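# Retrieve a fallen memory module and seat it properly

## Task

A memory module slipped past the open slot and is now wedged between two sockets inside the open server. Lift it out and insert it into the empty slot; it only goes in one orientation. Success means every slot holds a module and both latches of each slot are locked. Letting a module fall more than a few centimetres counts as failure.

## Robot and tools

ROBOT. Two arms, left_arm and right_arm, each ending in a two-finger gripper. Base poses in the scene frame: left_arm at (-0.048, +0.529, 0) m, right_arm at (+0.044, -0.339, 0) m, each turned only slightly about z. There are four cameras: cam_high and cam_low are fixed, and cam_left_wrist and cam_right_wrist ride on the arms.

FRAMES. Scene frame: origin at table-top height, halfway between the nominal bases, +z up, +x pointing out over the table, left_arm toward +y. Reported hand positions (m), orientations (quat_wxyz) and velocities are in that arm's own base frame. Fixed cameras and the table use the scene frame. Every commanded offset runs along the axes of that arm's current Hand target. On the gripper, the fingers point along +z and open and close along y. end_effector_position is the point where the closed pads meet; closed fingertips extend about 19 mm past it.

ROW LAYOUT (execute_actions and move). A row is one flat list of 18 numbers covering both arms. First come left_arm dx, dy, dz, rx, ry, rz, then left gripper position, force_limit, speed; then the same nine for right_arm. The first six of each arm are an offset from its Hand target, not a pose. Scale: 1.0 equals 0.6 m of travel or 180 degrees, and rx, ry, rz together form one rotation vector. In execute_actions each value must lie in [-1, 1]. To hold an arm where it is, send six zeros. The gripper values are absolute. position: +1 is fully open (85 mm), about -0.8 brings the pads together, and -1 closes until blocked. force_limit in [-1, 1] sets grip strength, and speed in [-1, 1] sets finger speed, roughly 20 to 150 mm/s. Both begin at +1. If you want one gripper left alone, repeat the last numbers you gave it, because 0 is a real command.

execute_actions(actions, cameras). actions is a list of actions. Each action is a table of at most 15 rows, one per 1/30 s step; if it has fewer rows, its final row keeps applying. All rows in an action are measured from the Hand target at the start of that action, but each new action starts from the updated target, so offsets add up across actions. An empty list returns state plus images. cameras is a list of names, ["all"], or []. A name it does not know makes the call invalid.

move(target, speed, blend, stop_force, zero, blocking, cameras). target is one 18-number row or a list of up to 15 rows. Every row is an offset from the same starting Hand targets, not from the row before it. The gripper moves in a straight line. speed is in m/s, from 0.002 to 3.6, default 0.25, and may be one value or one per target. blend, in metres, rounds the corners of a list, and 0 stops at each point. stop_force, in N from 3 to 120, ends an arm's path when its wrist sensor reads that much push against the motion. Do not use it to pull away from a surface you are pressing on, or while the gripper rotates. zero (default true) re-zeros the sensor before the move. blocking=false returns early and cannot be combined with stop_force. The result adds a move: line giving the outcome (done, off_target, moving, held, fault) and any limits, either paced for clipped poses or held for withheld steps. An arm marked done is at rest within 3 mm and 2 degrees of its target, which still says nothing about whether it is touching something.

wait(seconds 0 to 10, cameras) runs the scene with the commands held. stop(cameras) brakes a running move, though the fingers keep going. zoom_image(camera, region=[x0, y0, x1, y1]) magnifies part of the latest image from that camera, up to 504 px wide and tall. zero_wrist_force(arm) tares that arm's wrist sensor. finished_scene(scene) ends the current scene, passed as its number, and cannot be undone. Call it only once everything is seated and latched.

RESULTS. Hand target is the last commanded pose after clipping, and the gripper may rest short of it. Tool commands shows the current gripper commands. object_status: 0 moving, 1 blocked while opening, 2 blocked while closing (a secure grip), 3 reached the requested width or the pads met. position_measured is in counts: 3 is open, 78 about 60 mm, 130 about 40 mm, 180 about 20 mm, 230 closed. Wrist force and torque are read at the flange in the gripper's own axes, with a third line showing the peak since the last one displayed. Joint torques include the arm's own weight. Step readings list positions at some control steps. When velocities are omitted, they read as within noise.

CAUTIONS. Orientation commands are clipped to 32 degrees from the current orientation at each step. A net force of about 150 N on an arm, or contact torque at a joint's limit (132 N m for the large joints, 24.6 N m at the wrists), stops that arm for 10 s. Arms are stiff, so aiming slightly past a firm contact can fault them. Approach slowly and use stop_force. Keep the arms apart, never close a gripper on the other arm, and do not route paths close to an arm's own base. Do not grip a part hard while it is still resting on something. Lower the module gently, and do not open the gripper while the module is moving or raised high. Nothing may leave the table. Long holds or stretched poses heat the motors; a MOTOR HOT line appears around 70 °C, and at 85 °C the arm locks for 30 s or more. A disturbance may occasionally nudge loose objects.

Each tool is called as a command line: name --argument value for each argument, lists and objects as JSON in quotes; but a table of rows of numbers goes row by row, as --pt "numbers of a row", without its own name.

## Session

execute_actions --actions '[]'

Scene clock: 0.00 s.
left_arm: end_effector_position=(+0.4302, -0.2575, +0.2896) position_measured=3 object_status=3 end_effector_quat_wxyz=(+0.055, +0.694, -0.707, +0.120) | right_arm: end_effector_position=(+0.6787, +0.3368, +0.1297) position_measured=3 object_status=3 end_effector_quat_wxyz=(+0.003, +0.929, +0.357, +0.099)
Joint positions: left_arm=[-0.744 -1.693 1.873 -1.987 -1.692 -2.311] | right_arm=[3.801 -2.159 -1.385 -0.98 1.508 3.06]
Joint velocities: within noise
Joint torques (N m): no reading
Wrist force (N): no reading
Wrist torque (N m): no reading
Wrist force, peak (N): no reading
Hand target: left_arm +0.4302, -0.2575, +0.2896; +0.055, +0.694, -0.707, +0.120 | right_arm +0.6787, +0.3368, +0.1297; +0.003, +0.929, +0.357, +0.099
Tool commands: left_gripper/position=+1.0 left_gripper/force_limit=+1.0 left_gripper/speed=+1.0 right_gripper/position=+1.0 right_gripper/force_limit=+1.0 right_gripper/speed=+1.0

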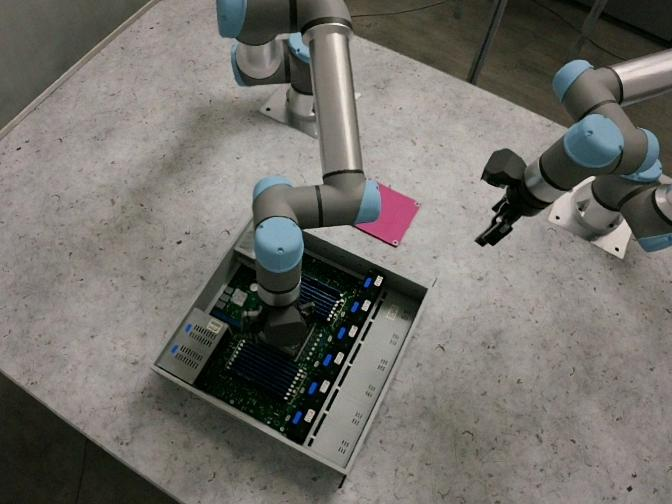

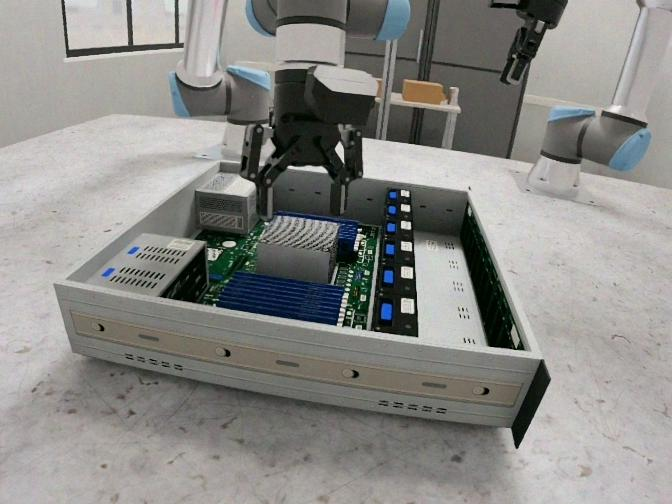

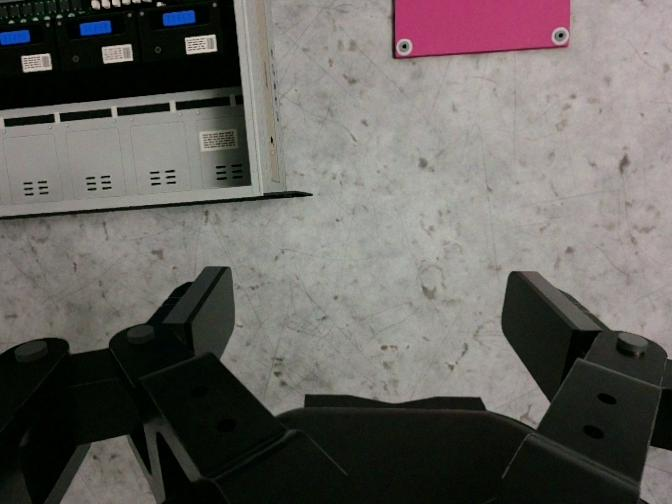

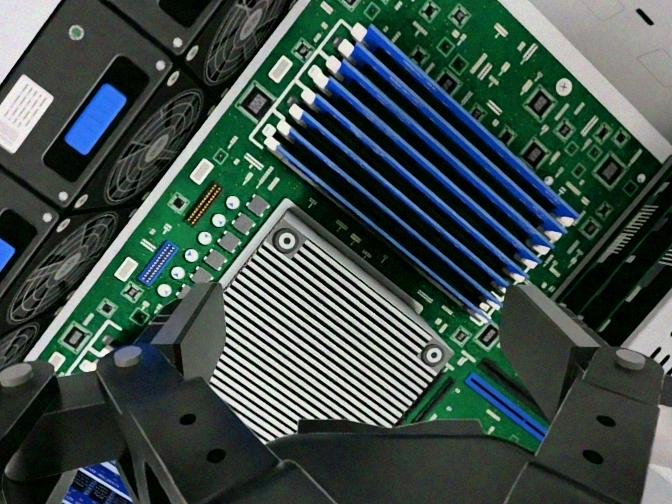

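zoom_image --camera "cam_right_wrist" --region '[240, 10, 600, 330]'

zoom_image --camera "cam_high" --region '[200, 260, 360, 400]'

zoom_image --camera "cam_low" --region '[190, 190, 420, 340]'

Scaled by 1.400 from the camera's 672x504 image, which has a finer 960x720 frame.

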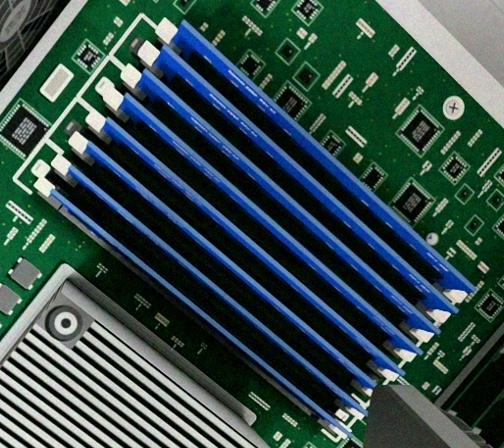

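Scaled by 3.150 from the camera's 672x504 image, which has a finer 960x720 frame.

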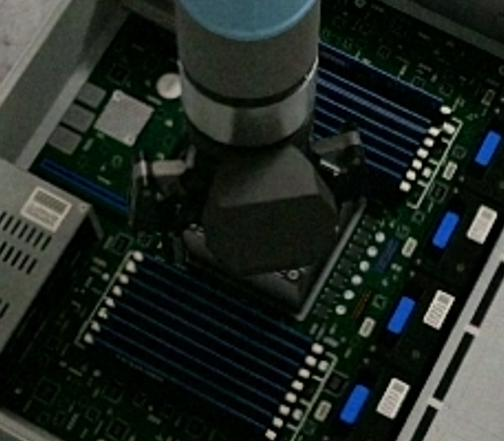

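Scaled by 2.191 from the camera's 672x504 image, which has a finer 960x720 frame.

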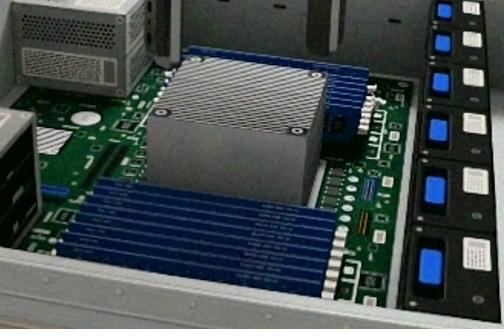

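move --target '[0,0,0,0,0,0,1,1,1, 0.0932,-0.1318,-0.333,0.0473,-0.0446,-0.2654,1,1,1]' --speed 0.2 --cameras '["all"]'

Scene clock: 48.00 s.
left_arm: end_effector_position=(+0.4302, -0.2575, +0.2896) position_measured=3 object_status=3 end_effector_quat_wxyz=(+0.055, +0.694, -0.707, +0.120) | right_arm: end_effector_position=(+0.6295, +0.4198, +0.3296) position_measured=3 object_status=3 end_effector_quat_wxyz=(+0.000, +0.707, +0.707, +0.000)
Joint positions: left_arm=[-0.744 -1.693 1.873 -1.987 -1.692 -2.311] | right_arm=[3.907 -2.239 -0.67 -1.803 1.57 2.336]
Joint torques (N m): left_arm=[-0.59 -17.02 -23.07 -3.41 -0.28 0.12] | right_arm=[-5.22 53.15 26.86 2.75 1.2 -1.06]
Wrist force (N): left_arm=[0.1 -0.1 -0.1] | right_arm=[0.1 -0.9 0.1]
Wrist torque (N m): left_arm=[-0.02 -0.01 -0.01] | right_arm=[-0.21 -0.02 -0.14]
Wrist force, peak (N): left_arm=[0.5 -0.1 0.0] | right_arm=[0.6 -1.3 -1.1]
Hand target: left_arm +0.4302, -0.2575, +0.2896; +0.055, +0.694, -0.707, +0.120 | right_arm +0.6295, +0.4198, +0.3297; +0.000, +0.707, +0.707, +0.000
Off the commanded pose: left_arm 0.000 m, 0 deg | right_arm 0.000 m, 0 deg.
move: done
camera_calibration:
cam_right_wrist: T_world_to_cam=[[0.999933, 0.00703634, 0.00915013, -0.62585], [0.00364009, -0.944493, 0.328512, 0.300886], [0.0109537, -0.328456, -0.944456, 0.570743], [0, 0, 0, 1]] pos_world=[0.618461, 0.476052, 0.445923]

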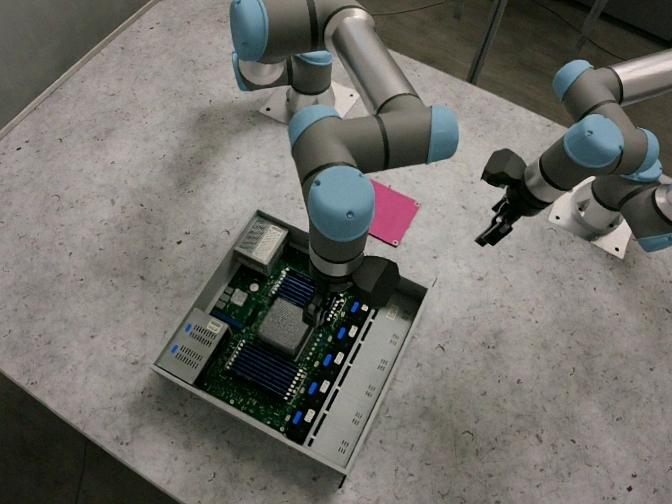

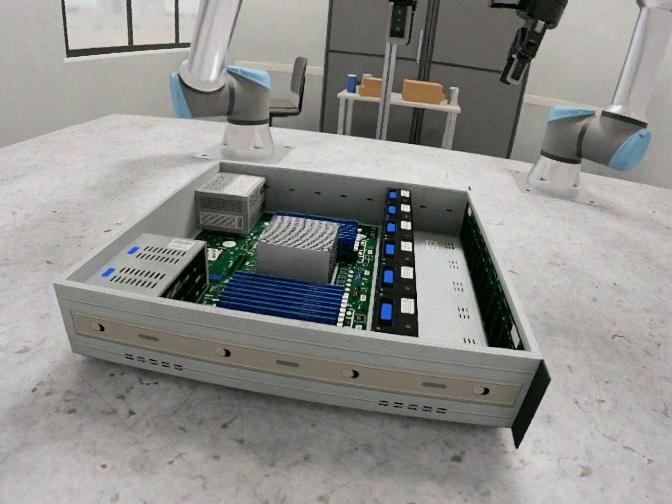

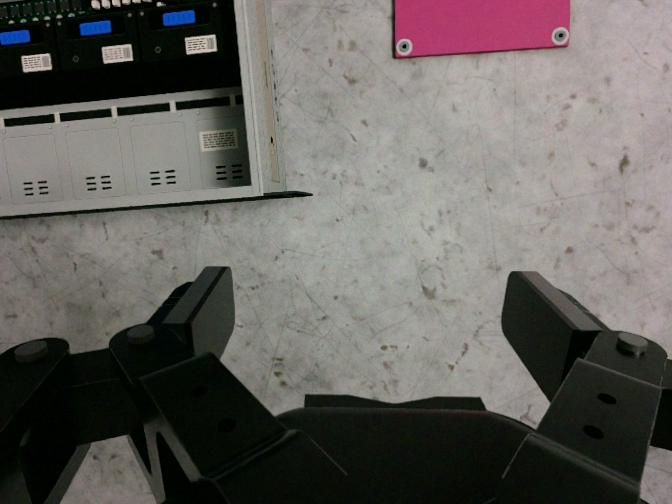

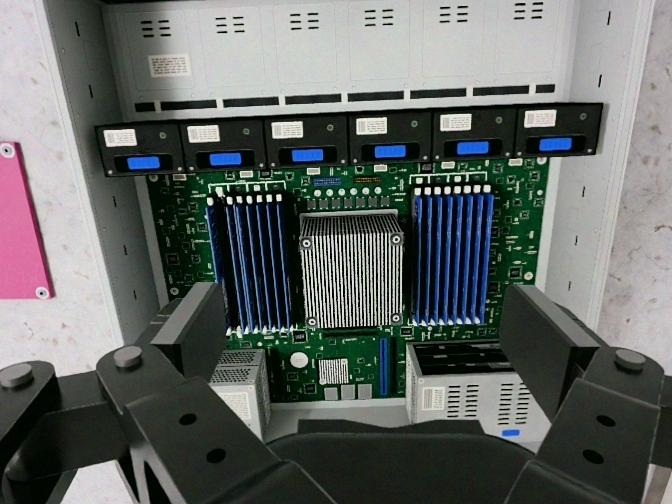

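zoom_image --camera "cam_right_wrist" --region '[190, 165, 310, 345]'

zoom_image --camera "cam_right_wrist" --region '[400, 165, 520, 345]'

zoom_image --camera "cam_low" --region '[200, 200, 400, 330]'

Scaled by 2.800 from the camera's 672x504 image, which has a finer 960x720 frame.

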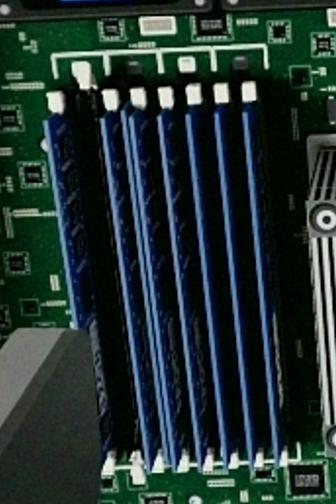

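Scaled by 2.800 from the camera's 672x504 image, which has a finer 960x720 frame.

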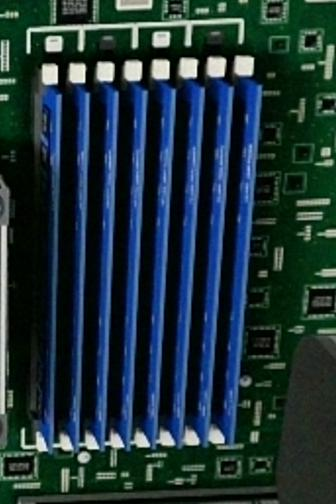

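Scaled by 2.520 from the camera's 672x504 image, which has a finer 960x720 frame.

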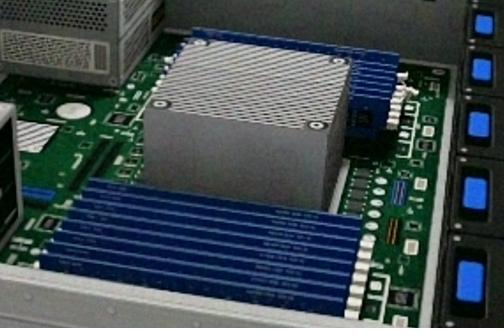

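move --target '[0,0,0,0,0,0,1,1,1, -0.0833,-0.15,0.2167,0,0,0,1,1,1]' --speed 0.2 --cameras '["cam_right_wrist"]'

zoom_image --camera "cam_right_wrist" --region '[220, 60, 460, 360]'

Scene clock: 72.83 s.
left_arm: end_effector_position=(+0.4302, -0.2575, +0.2896) position_measured=3 object_status=3 end_effector_quat_wxyz=(+0.055, +0.694, -0.707, +0.120) | right_arm: end_effector_position=(+0.5396, +0.3698, +0.1997) position_measured=3 object_status=3 end_effector_quat_wxyz=(+0.000, +0.707, +0.707, +0.000)
Joint positions: left_arm=[-0.744 -1.693 1.873 -1.987 -1.692 -2.311] | right_arm=[3.948 -1.96 -1.437 -1.315 1.57 2.377]
Joint torques (N m): left_arm=[-0.97 -16.76 -22.99 -3.5 -0.39 0.06] | right_arm=[-5.86 40.07 15.84 4.1 -0.57 -2.23]
Wrist force (N): left_arm=[-0.1 0.1 0.1] | right_arm=[0.4 0.0 -0.4]
Wrist torque (N m): left_arm=[0.01 0.02 0.00] | right_arm=[0.00 -0.02 -0.08]
Wrist force, peak (N): left_arm=[-0.2 -0.4 0.1] | right_arm=[1.0 0.3 -2.1]
Hand target: left_arm +0.4302, -0.2575, +0.2896; +0.055, +0.694, -0.707, +0.120 | right_arm +0.5396, +0.3697, +0.1996; +0.000, +0.707, +0.707, +0.000
Off the commanded pose: left_arm 0.000 m, 0 deg | right_arm 0.000 m, 0 deg.
move: done
camera_calibration:
cam_right_wrist: T_world_to_cam=[[0.999932, 0.00726006, 0.00917747, -0.534518], [0.00384099, -0.944449, 0.328634, 0.296531], [0.0110536, -0.328576, -0.944413, 0.432511], [0, 0, 0, 1]] pos_world=[0.528562, 0.426052, 0.315924]
Images, in order (width x height): cam_right_wrist 672x504.

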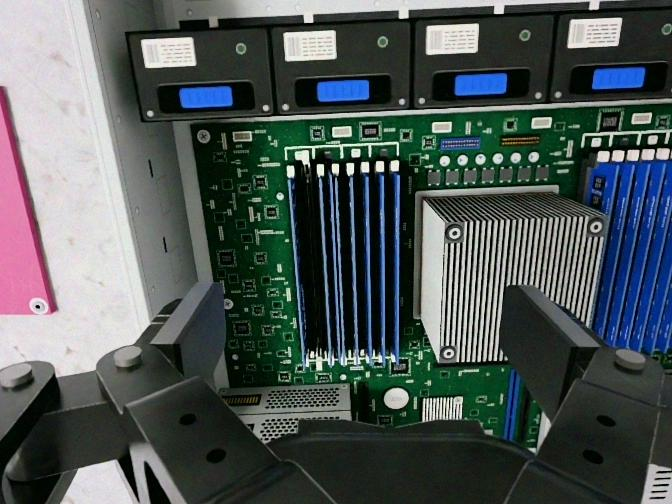

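Scaled by 1.680 from the camera's 672x504 image, which has a finer 960x720 frame.

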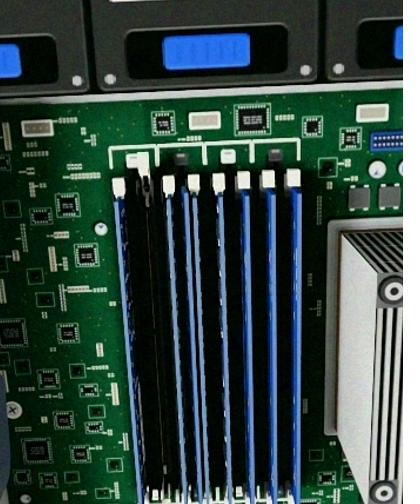

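zoom_image --camera "cam_right_wrist" --region '[275, 140, 415, 260]'

zoom_image --camera "cam_right_wrist" --region '[275, 250, 415, 370]'

Scaled by 3.600 from the camera's 672x504 image, which has a finer 960x720 frame.

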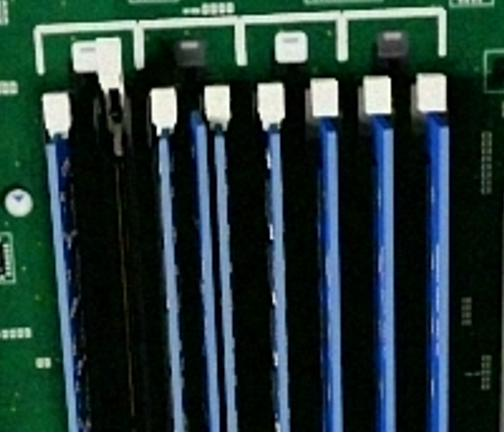

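Scaled by 3.600 from the camera's 672x504 image, which has a finer 960x720 frame.

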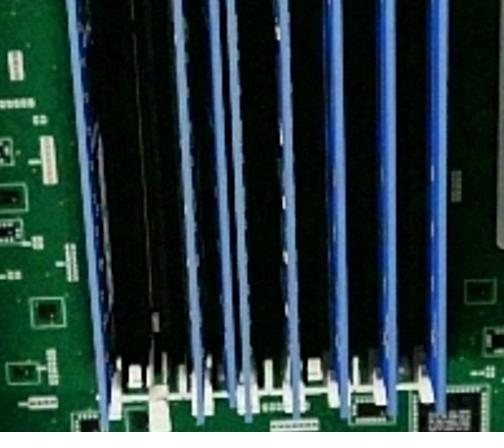

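move --target '[0,0,0,0,0,0,1,1,1, 0,-0.02,0.1583,0,0,0,0.3,1,0]' --speed 0.15 --cameras '["cam_right_wrist"]'

zoom_image --camera "cam_right_wrist" --region '[240, 60, 440, 260]'

zoom_image --camera "cam_right_wrist" --region '[240, 240, 440, 440]'

Scene clock: 127.00 s.
left_arm: end_effector_position=(+0.4302, -0.2575, +0.2896) position_measured=3 object_status=3 end_effector_quat_wxyz=(+0.055, +0.694, -0.707, +0.120) | right_arm: end_effector_position=(+0.5277, +0.3698, +0.1047) position_measured=91 object_status=3 end_effector_quat_wxyz=(+0.000, +0.707, +0.707, +0.000)
Joint positions: left_arm=[-0.744 -1.693 1.873 -1.987 -1.692 -2.311] | right_arm=[3.961 -2.019 -1.611 -1.082 1.57 2.39]
Joint torques (N m): left_arm=[-0.05 -16.26 -22.78 -3.46 -0.32 0.17] | right_arm=[-5.53 39.97 17.76 3.57 -1.55 -1.46]
Wrist force (N): left_arm=[-0.1 -0.1 0.0] | right_arm=[0.4 -0.6 -0.3]
Wrist torque (N m): left_arm=[-0.01 0.01 0.00] | right_arm=[-0.12 -0.01 -0.19]
Wrist force, peak (N): left_arm=[0.2 -0.4 0.0] | right_arm=[0.2 0.2 -2.8]
Hand target: left_arm +0.4302, -0.2575, +0.2896; +0.055, +0.694, -0.707, +0.120 | right_arm +0.5277, +0.3697, +0.1046; +0.000, +0.707, +0.707, +0.000
Off the commanded pose: left_arm 0.000 m, 0 deg | right_arm 0.000 m, 0 deg.
move: done
camera_calibration:
cam_right_wrist: T_world_to_cam=[[0.999932, 0.00725976, 0.00917662, -0.521647], [0.00384135, -0.94446, 0.328603, 0.327809], [0.0110525, -0.328545, -0.944424, 0.342914], [0, 0, 0, 1]] pos_world=[0.516562, 0.426052, 0.220924]
Images, in order (width x height): cam_right_wrist 672x504.

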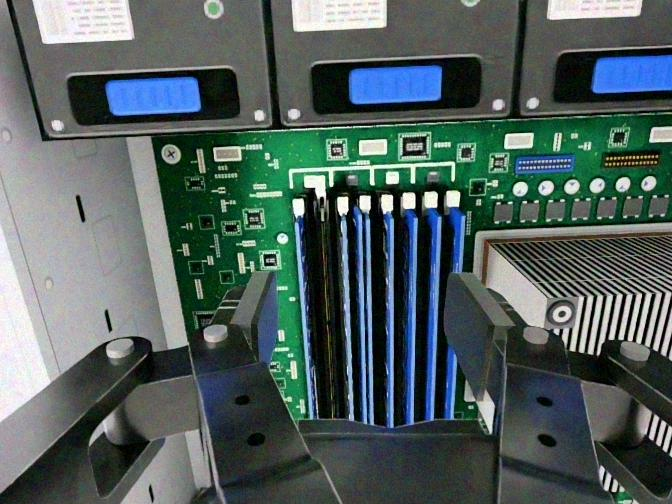

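Scaled by 2.520 from the camera's 672x504 image, which has a finer 960x720 frame.

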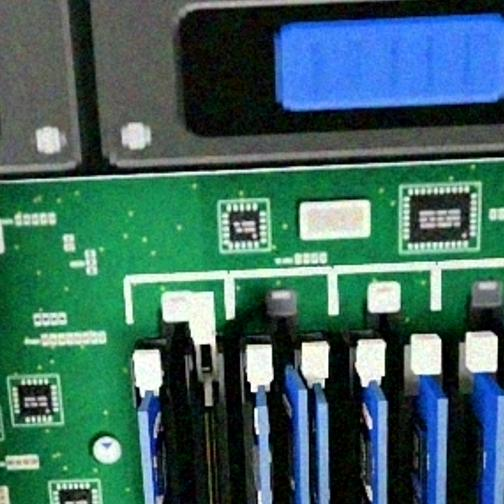

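Scaled by 2.520 from the camera's 672x504 image, which has a finer 960x720 frame.

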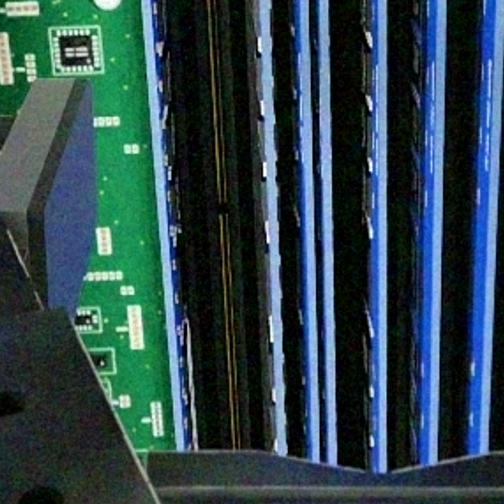

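move --target '[0,0,0,0,0,0,1,1,1, 0.007,-0.058,-0.042,-0.183,0,0,0.3,1,0]' --speed 0.15 --cameras '["cam_right_wrist"]'

zoom_image --camera "cam_right_wrist" --region '[240, 60, 440, 260]'

zoom_image --camera "cam_right_wrist" --region '[240, 240, 440, 440]'

Scene clock: 155.90 s.
left_arm: end_effector_position=(+0.4302, -0.2575, +0.2896) position_measured=3 object_status=3 end_effector_quat_wxyz=(+0.055, +0.694, -0.707, +0.120) | right_arm: end_effector_position=(+0.4929, +0.3739, +0.1298) position_measured=91 object_status=3 end_effector_quat_wxyz=(+0.201, +0.678, +0.678, +0.201)
Joint positions: left_arm=[-0.744 -1.693 1.873 -1.987 -1.692 -2.311] | right_arm=[4.218 -1.823 -2.037 -0.554 1.071 2.57]
Joint torques (N m): left_arm=[-0.19 -16.32 -22.89 -3.58 -0.34 0.14] | right_arm=[-0.09 23.11 18.81 2.21 -1.47 -2.25]
Wrist force (N): left_arm=[-0.2 0.0 0.1] | right_arm=[-1.4 -0.6 -0.8]
Wrist torque (N m): left_arm=[-0.01 0.02 0.00] | right_arm=[-0.05 0.30 -0.06]
Wrist force, peak (N): left_arm=[0.1 -0.4 0.2] | right_arm=[-1.3 -1.2 -1.1]
Hand target: left_arm +0.4302, -0.2575, +0.2896; +0.055, +0.694, -0.707, +0.120 | right_arm +0.4929, +0.3739, +0.1298; +0.201, +0.678, +0.678, +0.201
Off the commanded pose: left_arm 0.000 m, 0 deg | right_arm 0.000 m, 0 deg.
move: done
camera_calibration:
cam_right_wrist: T_world_to_cam=[[0.834251, 0.00716253, 0.551338, -0.475846], [-0.175294, -0.944594, 0.277516, 0.418551], [0.522778, -0.328164, -0.786773, 0.0956323], [0, 0, 0, 1]] pos_world=[0.42035, 0.430152, 0.221438]
Images, in order (width x height): cam_right_wrist 672x504.

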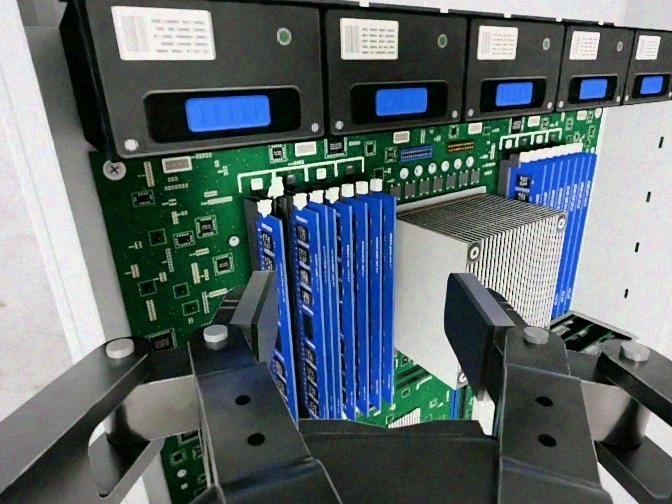

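Scaled by 2.520 from the camera's 672x504 image, which has a finer 960x720 frame.

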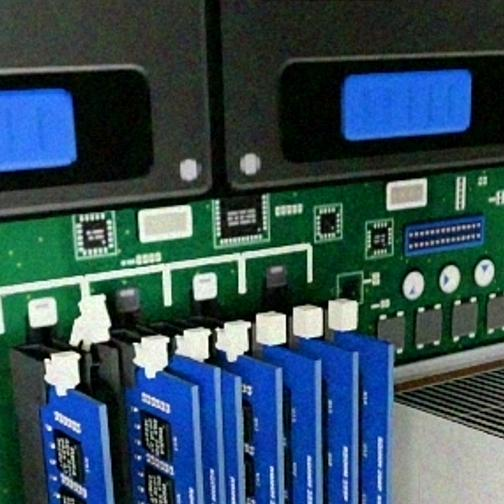

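Scaled by 2.520 from the camera's 672x504 image, which has a finer 960x720 frame.

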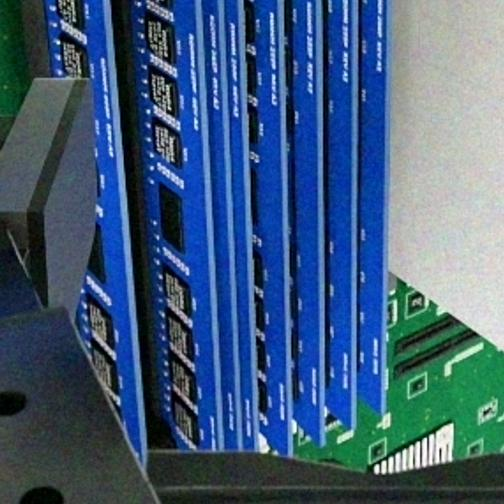

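zoom_image --camera "cam_right_wrist" --region '[190, 250, 300, 400]'

execute_actions --actions '[]'

zoom_image --camera "cam_low" --region '[200, 0, 440, 220]'

zoom_image --camera "cam_low" --region '[460, 0, 620, 120]'

Scaled by 3.360 from the camera's 672x504 image, which has a finer 960x720 frame.

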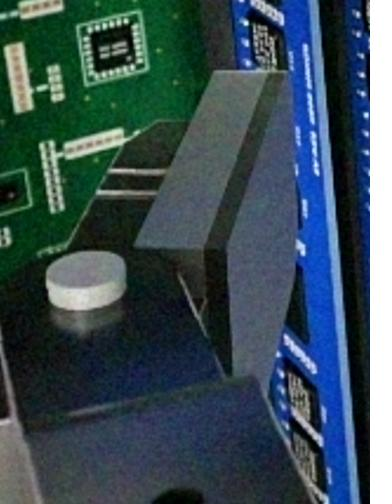

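Scene clock: 167.77 s.
left_arm: end_effector_position=(+0.4302, -0.2575, +0.2896) position_measured=3 object_status=3 end_effector_quat_wxyz=(+0.055, +0.694, -0.707, +0.120) | right_arm: end_effector_position=(+0.4929, +0.3739, +0.1298) position_measured=91 object_status=3 end_effector_quat_wxyz=(+0.201, +0.678, +0.678, +0.201)
Joint positions: left_arm=[-0.744 -1.693 1.873 -1.987 -1.692 -2.311] | right_arm=[4.218 -1.823 -2.037 -0.554 1.071 2.57]
Joint velocities: within noise
Joint torques (N m): left_arm=[-0.64 -16.16 -23.32 -3.57 -0.46 0.1] | right_arm=[4.26 23.34 13.15 5.34 -2.6 -2.03]
Wrist force (N): left_arm=[0.1 0.0 0.1] | right_arm=[-1.5 -0.4 -0.8]
Wrist torque (N m): left_arm=[-0.01 -0.01 0.00] | right_arm=[-0.02 0.32 -0.06]
Wrist force, peak (N): left_arm=[0.1 -0.5 -0.2] | right_arm=[-1.7 -0.6 -1.1]
Hand target: left_arm +0.4302, -0.2575, +0.2896; +0.055, +0.694, -0.707, +0.120 | right_arm +0.4929, +0.3739, +0.1298; +0.201, +0.678, +0.678, +0.201
Tool commands: left_gripper/position=+1.0 left_gripper/force_limit=+1.0 left_gripper/speed=+1.0 right_gripper/position=+0.3 right_gripper/force_limit=+1.0 right_gripper/speed=+0.0
Off the commanded pose: left_arm 0.000 m, 0 deg | right_arm 0.000 m, 0 deg.
camera_calibration:
cam_right_wrist: T_world_to_cam=[[0.834165, 0.00713067, 0.551469, -0.475769], [-0.175417, -0.94456, 0.277553, 0.418607], [0.522875, -0.328262, -0.786668, 0.0955321], [0, 0, 0, 1]] pos_world=[0.420349, 0.430152, 0.221338]

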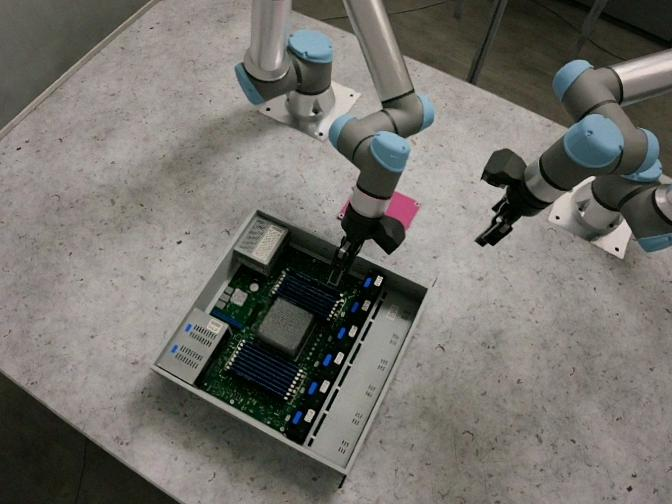

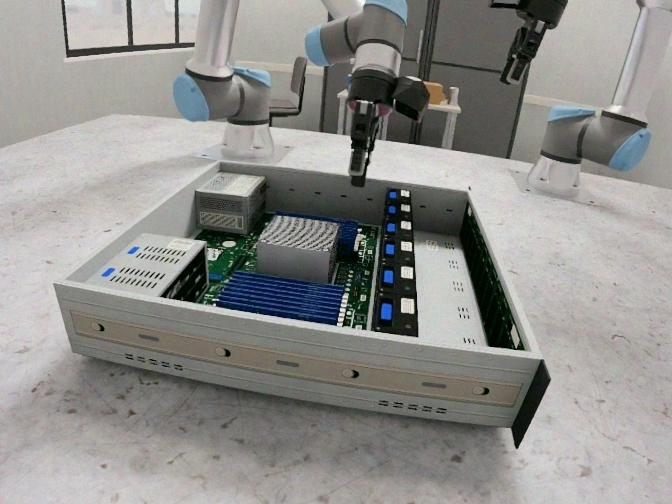

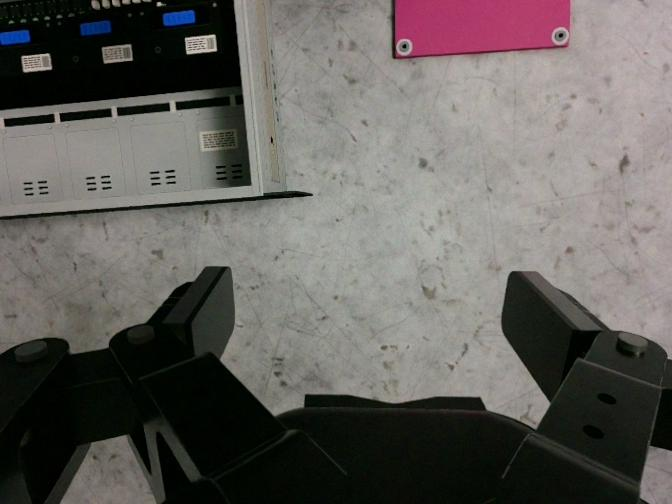

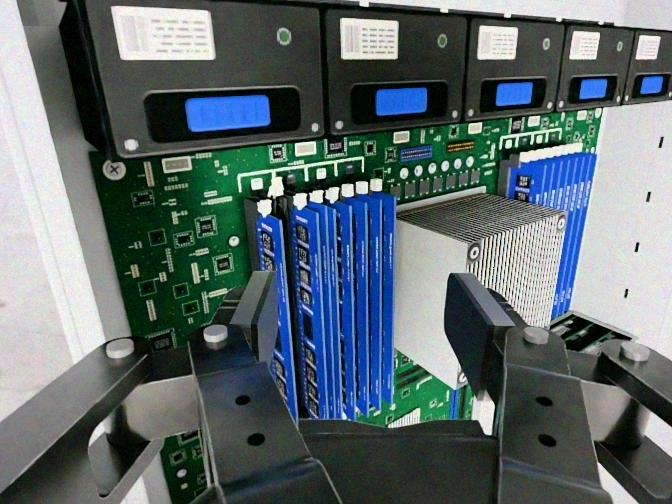

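Scaled by 2.100 from the camera's 672x504 image, which has a finer 960x720 frame.

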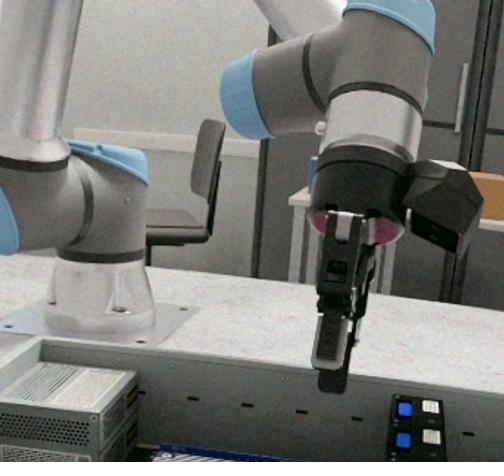

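Scaled by 3.150 from the camera's 672x504 image, which has a finer 960x720 frame.

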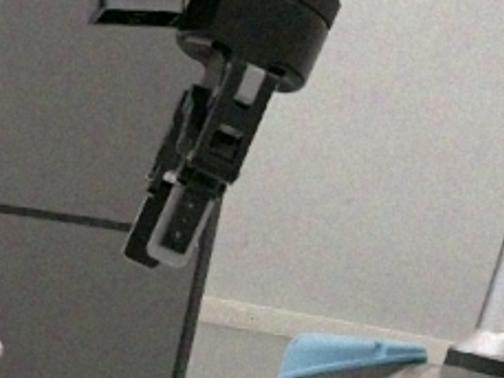

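move --target '[0,0,0,0,0,0,1,1,1, -0.3733,0.2202,-0.195,0.183,0,0,0.3,1,0]' --speed 0.2

move --target '[0.1688,-0.3107,0.2278,-0.0148,0.3088,-0.0298,1,1,1, 0,0,0,0,0,0,0.3,1,0]' --speed 0.2 --cameras '["all"]'

Scene clock: 244.07 s.
left_arm: end_effector_position=(+0.4302, -0.2575, +0.2896) position_measured=3 object_status=3 end_effector_quat_wxyz=(+0.055, +0.694, -0.707, +0.120) | right_arm: end_effector_position=(+0.5401, +0.1500, +0.2998) position_measured=91 object_status=3 end_effector_quat_wxyz=(+0.000, +0.707, +0.707, +0.000)
Joint positions: left_arm=[-0.744 -1.693 1.873 -1.987 -1.692 -2.311] | right_arm=[3.653 -1.697 -1.515 -1.5 1.57 2.082]
Joint torques (N m): left_arm=[-0.25 -16.76 -22.91 -3.54 -0.36 0.01] | right_arm=[-5.23 32.42 27.93 0.62 0.02 -1.32]
Wrist force (N): left_arm=[0.2 0.0 0.1] | right_arm=[-0.2 -0.6 0.2]
Wrist torque (N m): left_arm=[0.00 -0.04 0.00] | right_arm=[-0.19 0.07 -0.10]
Wrist force, peak (N): left_arm=[-0.2 -0.3 0.3] | right_arm=[0.7 -2.7 0.5]
Hand target: left_arm +0.4302, -0.2575, +0.2896; +0.055, +0.694, -0.707, +0.120 | right_arm +0.5401, +0.1500, +0.2999; +0.000, +0.707, +0.707, +0.000
Off the commanded pose: left_arm 0.000 m, 0 deg | right_arm 0.000 m, 0 deg.
move: done

Scene clock: 247.03 s.
left_arm: end_effector_position=(+0.6250, -0.3905, +0.1999) position_measured=3 object_status=3 end_effector_quat_wxyz=(+0.399, +0.588, -0.571, +0.412) | right_arm: end_effector_position=(+0.5401, +0.1500, +0.2999) position_measured=91 object_status=3 end_effector_quat_wxyz=(+0.000, +0.707, +0.707, +0.000)
Joint positions: left_arm=[-0.448 -0.856 1.628 -3.244 -2.557 -2.558] | right_arm=[3.653 -1.697 -1.515 -1.5 1.57 2.082]
Joint torques (N m): left_arm=[-15.76 -35.16 -22.86 -4.96 -1.88 -1] | right_arm=[-7.01 36.74 28.66 0.21 1.84 -2.03]
Wrist force (N): left_arm=[-2.4 -1.1 -0.2] | right_arm=[0.0 -0.5 0.4]
Wrist torque (N m): left_arm=[-0.06 0.41 -0.33] | right_arm=[-0.18 0.05 -0.10]
Wrist force, peak (N): left_arm=[-3.8 -1.9 0.5] | right_arm=[-0.1 -0.4 0.7]
Hand target: left_arm +0.6250, -0.3906, +0.2000; +0.399, +0.588, -0.571, +0.412 | right_arm +0.5401, +0.1500, +0.2999; +0.000, +0.707, +0.707, +0.000
Off the commanded pose: left_arm 0.000 m, 0 deg | right_arm 0.000 m, 0 deg.
move: done
camera_calibration:
cam_left_wrist: T_world_to_cam=[[-0.999263, -0.0373469, 0.00890658, 0.620187], [-0.0308162, 0.641784, -0.766266, 0.439943], [0.0229015, -0.765975, -0.642462, -0.058019], [0, 0, 0, 1]] pos_world=[0.634616, -0.303628, 0.294315]
cam_right_wrist: T_world_to_cam=[[0.999932, 0.00716387, 0.00921118, -0.534337], [0.00374049, -0.944492, 0.328513, 0.05609], [0.0110533, -0.328456, -0.944455, 0.455001], [0, 0, 0, 1]] pos_world=[0.529061, 0.206252, 0.416223]

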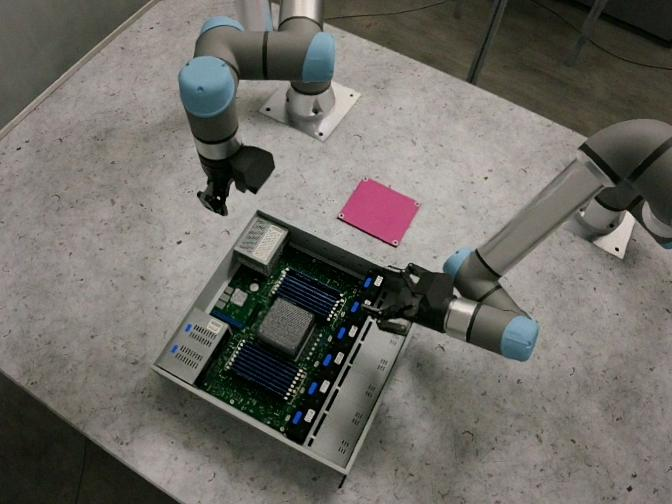

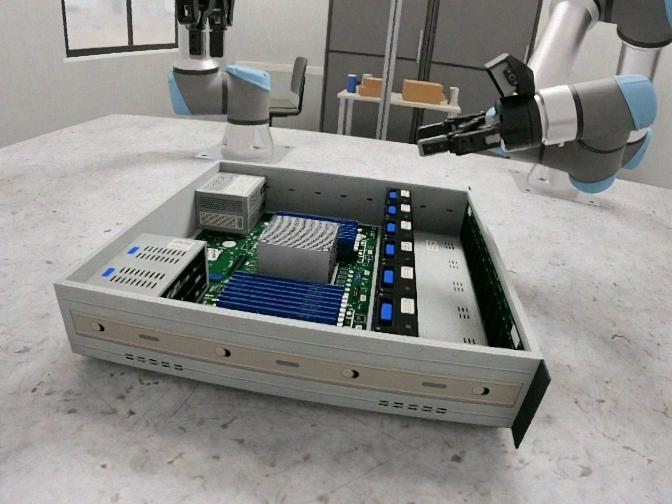

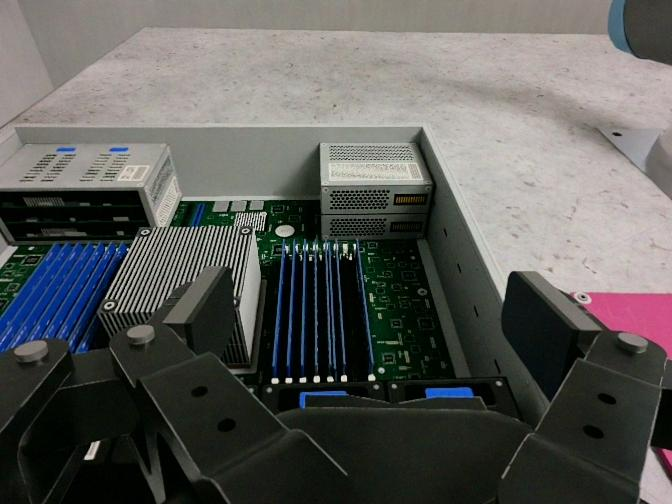

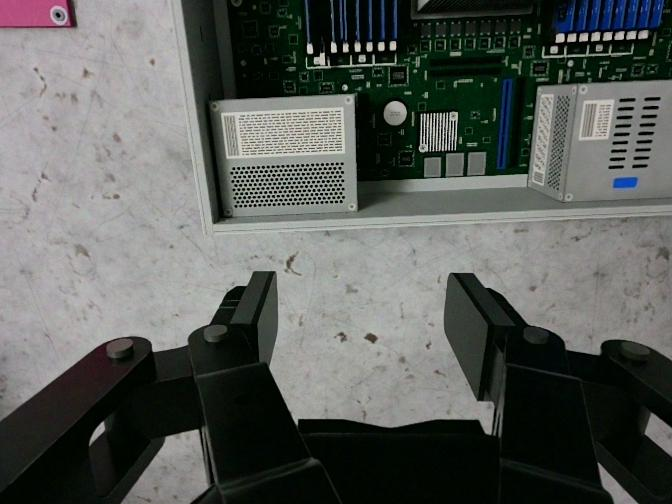

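zoom_image --camera "cam_left_wrist" --region '[255, 230, 395, 390]'

Scaled by 3.150 from the camera's 672x504 image, which has a finer 960x720 frame.

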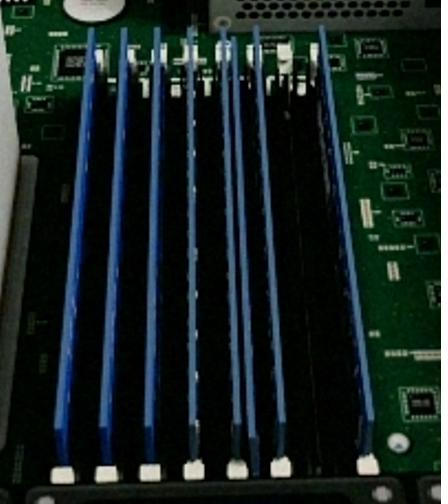

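move --target '[-0.0755,0,0.1339,0,0,0,1,1,1, 0,0,0,0,0,0,0.3,1,0]' --speed 0.1 --cameras '["cam_left_wrist"]'

zoom_image --camera "cam_left_wrist" --region '[230, 230, 410, 410]'

Scene clock: 263.33 s.
left_arm: end_effector_position=(+0.6262, -0.4440, +0.1377) position_measured=3 object_status=3 end_effector_quat_wxyz=(+0.400, +0.588, -0.571, +0.411) | right_arm: end_effector_position=(+0.5401, +0.1500, +0.2999) position_measured=91 object_status=3 end_effector_quat_wxyz=(+0.000, +0.707, +0.707, +0.000)
Joint positions: left_arm=[-0.522 -0.709 1.561 -3.386 -2.498 -2.634] | right_arm=[3.653 -1.697 -1.515 -1.5 1.57 2.082]
Joint torques (N m): left_arm=[-0.54 -45.88 -16.89 -3.18 -0.84 0.02] | right_arm=[-5.44 35.25 29.96 0.67 1.77 -1.92]
Wrist force (N): left_arm=[-2.8 -1.0 -0.4] | right_arm=[0.0 -0.2 0.3]
Wrist torque (N m): left_arm=[-0.05 0.47 -0.35] | right_arm=[-0.13 0.04 -0.10]
Wrist force, peak (N): left_arm=[-4.6 -0.1 4.7] | right_arm=[-0.3 -0.6 0.6]
Hand target: left_arm +0.6262, -0.4440, +0.1377; +0.400, +0.588, -0.571, +0.411 (not the last commanded pose) | right_arm +0.5401, +0.1500, +0.2999; +0.000, +0.707, +0.707, +0.000
Tool commands: left_gripper/position=+1.0 left_gripper/force_limit=+1.0 left_gripper/speed=+1.0 right_gripper/position=+0.3 right_gripper/force_limit=+1.0 right_gripper/speed=+0.0
Off the commanded pose: left_arm 0.010 m, 0 deg | right_arm 0.000 m, 0 deg.
FORCE FAULT: contact force on the left arm reached its limit, and that arm stopped. The contact can be on any part of that arm, not only on its tool. That arm's remaining commands of this call were not run. That arm is still stopped at the end of this call. That arm stays stopped for about 10 more seconds. Until then a move that you send moves the other arm only, and its call returns only when the move has ended. Once the stop has ended, the next robot result says so. If the stop ends while you think or write, that arm runs what you send next, counted from a new Hand target: where the arm stands when the stop ends. While its stop runs, that arm takes no new command, but its gripper still runs the gripper command that each later call begins with. Until it ends, the stop uses up actions while you think or wait. An arm that is not stopped still takes commands.
move: fault (left_arm)
camera_calibration:
cam_left_wrist: T_world_to_cam=[[-0.999294, -0.0363935, 0.0093201, 0.620306], [-0.0305259, 0.641986, -0.766109, 0.426432], [0.021898, -0.765852, -0.642644, -0.138332], [0, 0, 0, 1]] pos_world=[0.635915, -0.35713, 0.232014]
Images, in order (width x height): cam_left_wrist 672x504.

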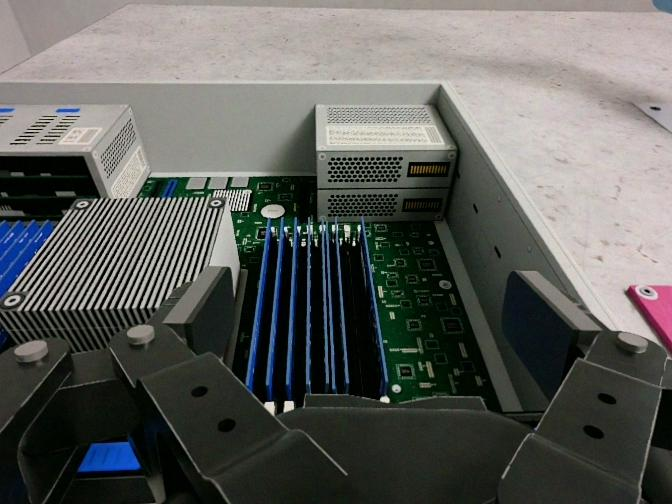

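Scaled by 2.800 from the camera's 672x504 image, which has a finer 960x720 frame.

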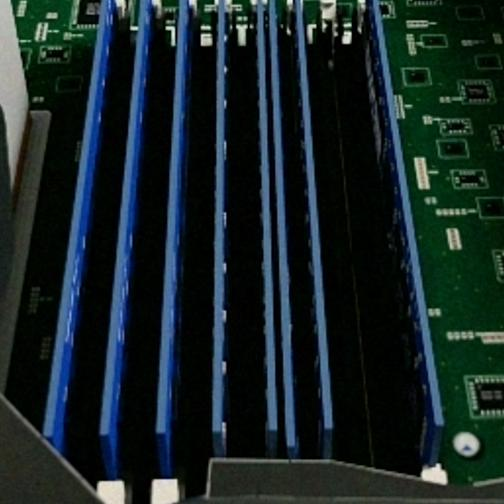

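zoom_image --camera "cam_left_wrist" --region '[130, 250, 260, 380]'

Scaled by 3.877 from the camera's 672x504 image, which has a finer 960x720 frame.

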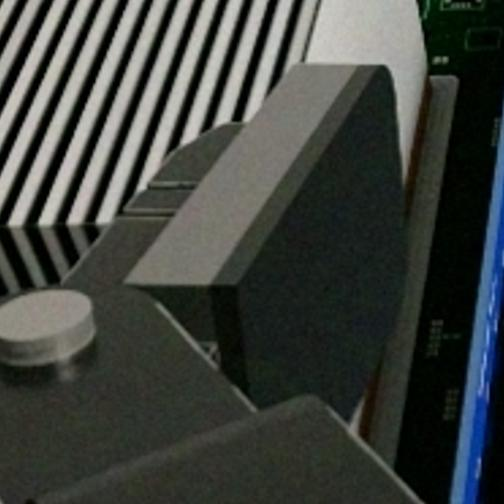

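wait --seconds 1

Scene clock: 304.73 s.
left_arm: end_effector_position=(+0.6262, -0.4440, +0.1377) position_measured=3 object_status=3 end_effector_quat_wxyz=(+0.400, +0.588, -0.571, +0.411) | right_arm: end_effector_position=(+0.5401, +0.1500, +0.2999) position_measured=91 object_status=3 end_effector_quat_wxyz=(+0.000, +0.707, +0.707, +0.000)
Joint positions: left_arm=[-0.522 -0.709 1.561 -3.386 -2.498 -2.634] | right_arm=[3.653 -1.697 -1.515 -1.5 1.57 2.082]
Joint torques (N m): left_arm=[-0.34 -46.77 -16.2 -2.82 -0.96 0.24] | right_arm=[-5.6 35.17 29.5 1.22 1.73 -1.83]
Wrist force (N): left_arm=[-2.5 -1.1 -0.2] | right_arm=[-0.3 -0.5 0.3]
Wrist torque (N m): left_arm=[-0.07 0.44 -0.35] | right_arm=[-0.17 0.10 -0.10]
Wrist force, peak (N): left_arm=[-3.0 -1.0 -0.1] | right_arm=[-0.3 -0.7 0.5]
Hand target: left_arm +0.6262, -0.4440, +0.1377; +0.400, +0.588, -0.571, +0.411 (not the last commanded pose) | right_arm +0.5401, +0.1500, +0.2999; +0.000, +0.707, +0.707, +0.000
Tool commands: left_gripper/position=+1.0 left_gripper/force_limit=+1.0 left_gripper/speed=+1.0 right_gripper/position=+0.3 right_gripper/force_limit=+1.0 right_gripper/speed=+0.0
Off the commanded pose: left_arm 0.010 m, 0 deg | right_arm 0.000 m, 0 deg.
FORCE FAULT, CONTINUED: the left arm's stop, for the force fault that an earlier result reported, is over. The rest of the stop counts as 20 of the actions that you can send in this scene. That arm's target is now where it stood when the stop ended, not its last command. That arm accepts commands again.
wait: 1.00 s; at rest from the start

move --target '[0.1142,0,-0.1363,0,0,0,1,1,1, 0,0,0,0,0,0,0.3,1,0]' --speed 0.15

Scene clock: 316.13 s.
left_arm: end_effector_position=(+0.6247, -0.3906, +0.2300) position_measured=3 object_status=3 end_effector_quat_wxyz=(+0.400, +0.588, -0.571, +0.411) | right_arm: end_effector_position=(+0.5401, +0.1500, +0.2999) position_measured=91 object_status=3 end_effector_quat_wxyz=(+0.000, +0.707, +0.707, +0.000)
Joint positions: left_arm=[-0.448 -0.904 1.617 -3.184 -2.558 -2.557] | right_arm=[3.653 -1.697 -1.515 -1.5 1.57 2.082]
Joint torques (N m): left_arm=[-15.37 -48.32 -23.8 -3.97 0.46 -2.02] | right_arm=[-5.95 34.97 29.05 1.68 1.29 -1.91]
Wrist force (N): left_arm=[-2.5 -0.8 -0.5] | right_arm=[-0.2 -0.4 0.3]
Wrist torque (N m): left_arm=[-0.03 0.42 -0.11] | right_arm=[-0.16 0.07 -0.10]
Wrist force, peak (N): left_arm=[-4.2 -0.7 1.5] | right_arm=[0.1 -0.6 0.6]
Hand target: left_arm +0.6247, -0.3907, +0.2300; +0.400, +0.588, -0.571, +0.411 | right_arm +0.5401, +0.1500, +0.2999; +0.000, +0.707, +0.707, +0.000
Off the commanded pose: left_arm 0.000 m, 0 deg | right_arm 0.000 m, 0 deg.
move: done


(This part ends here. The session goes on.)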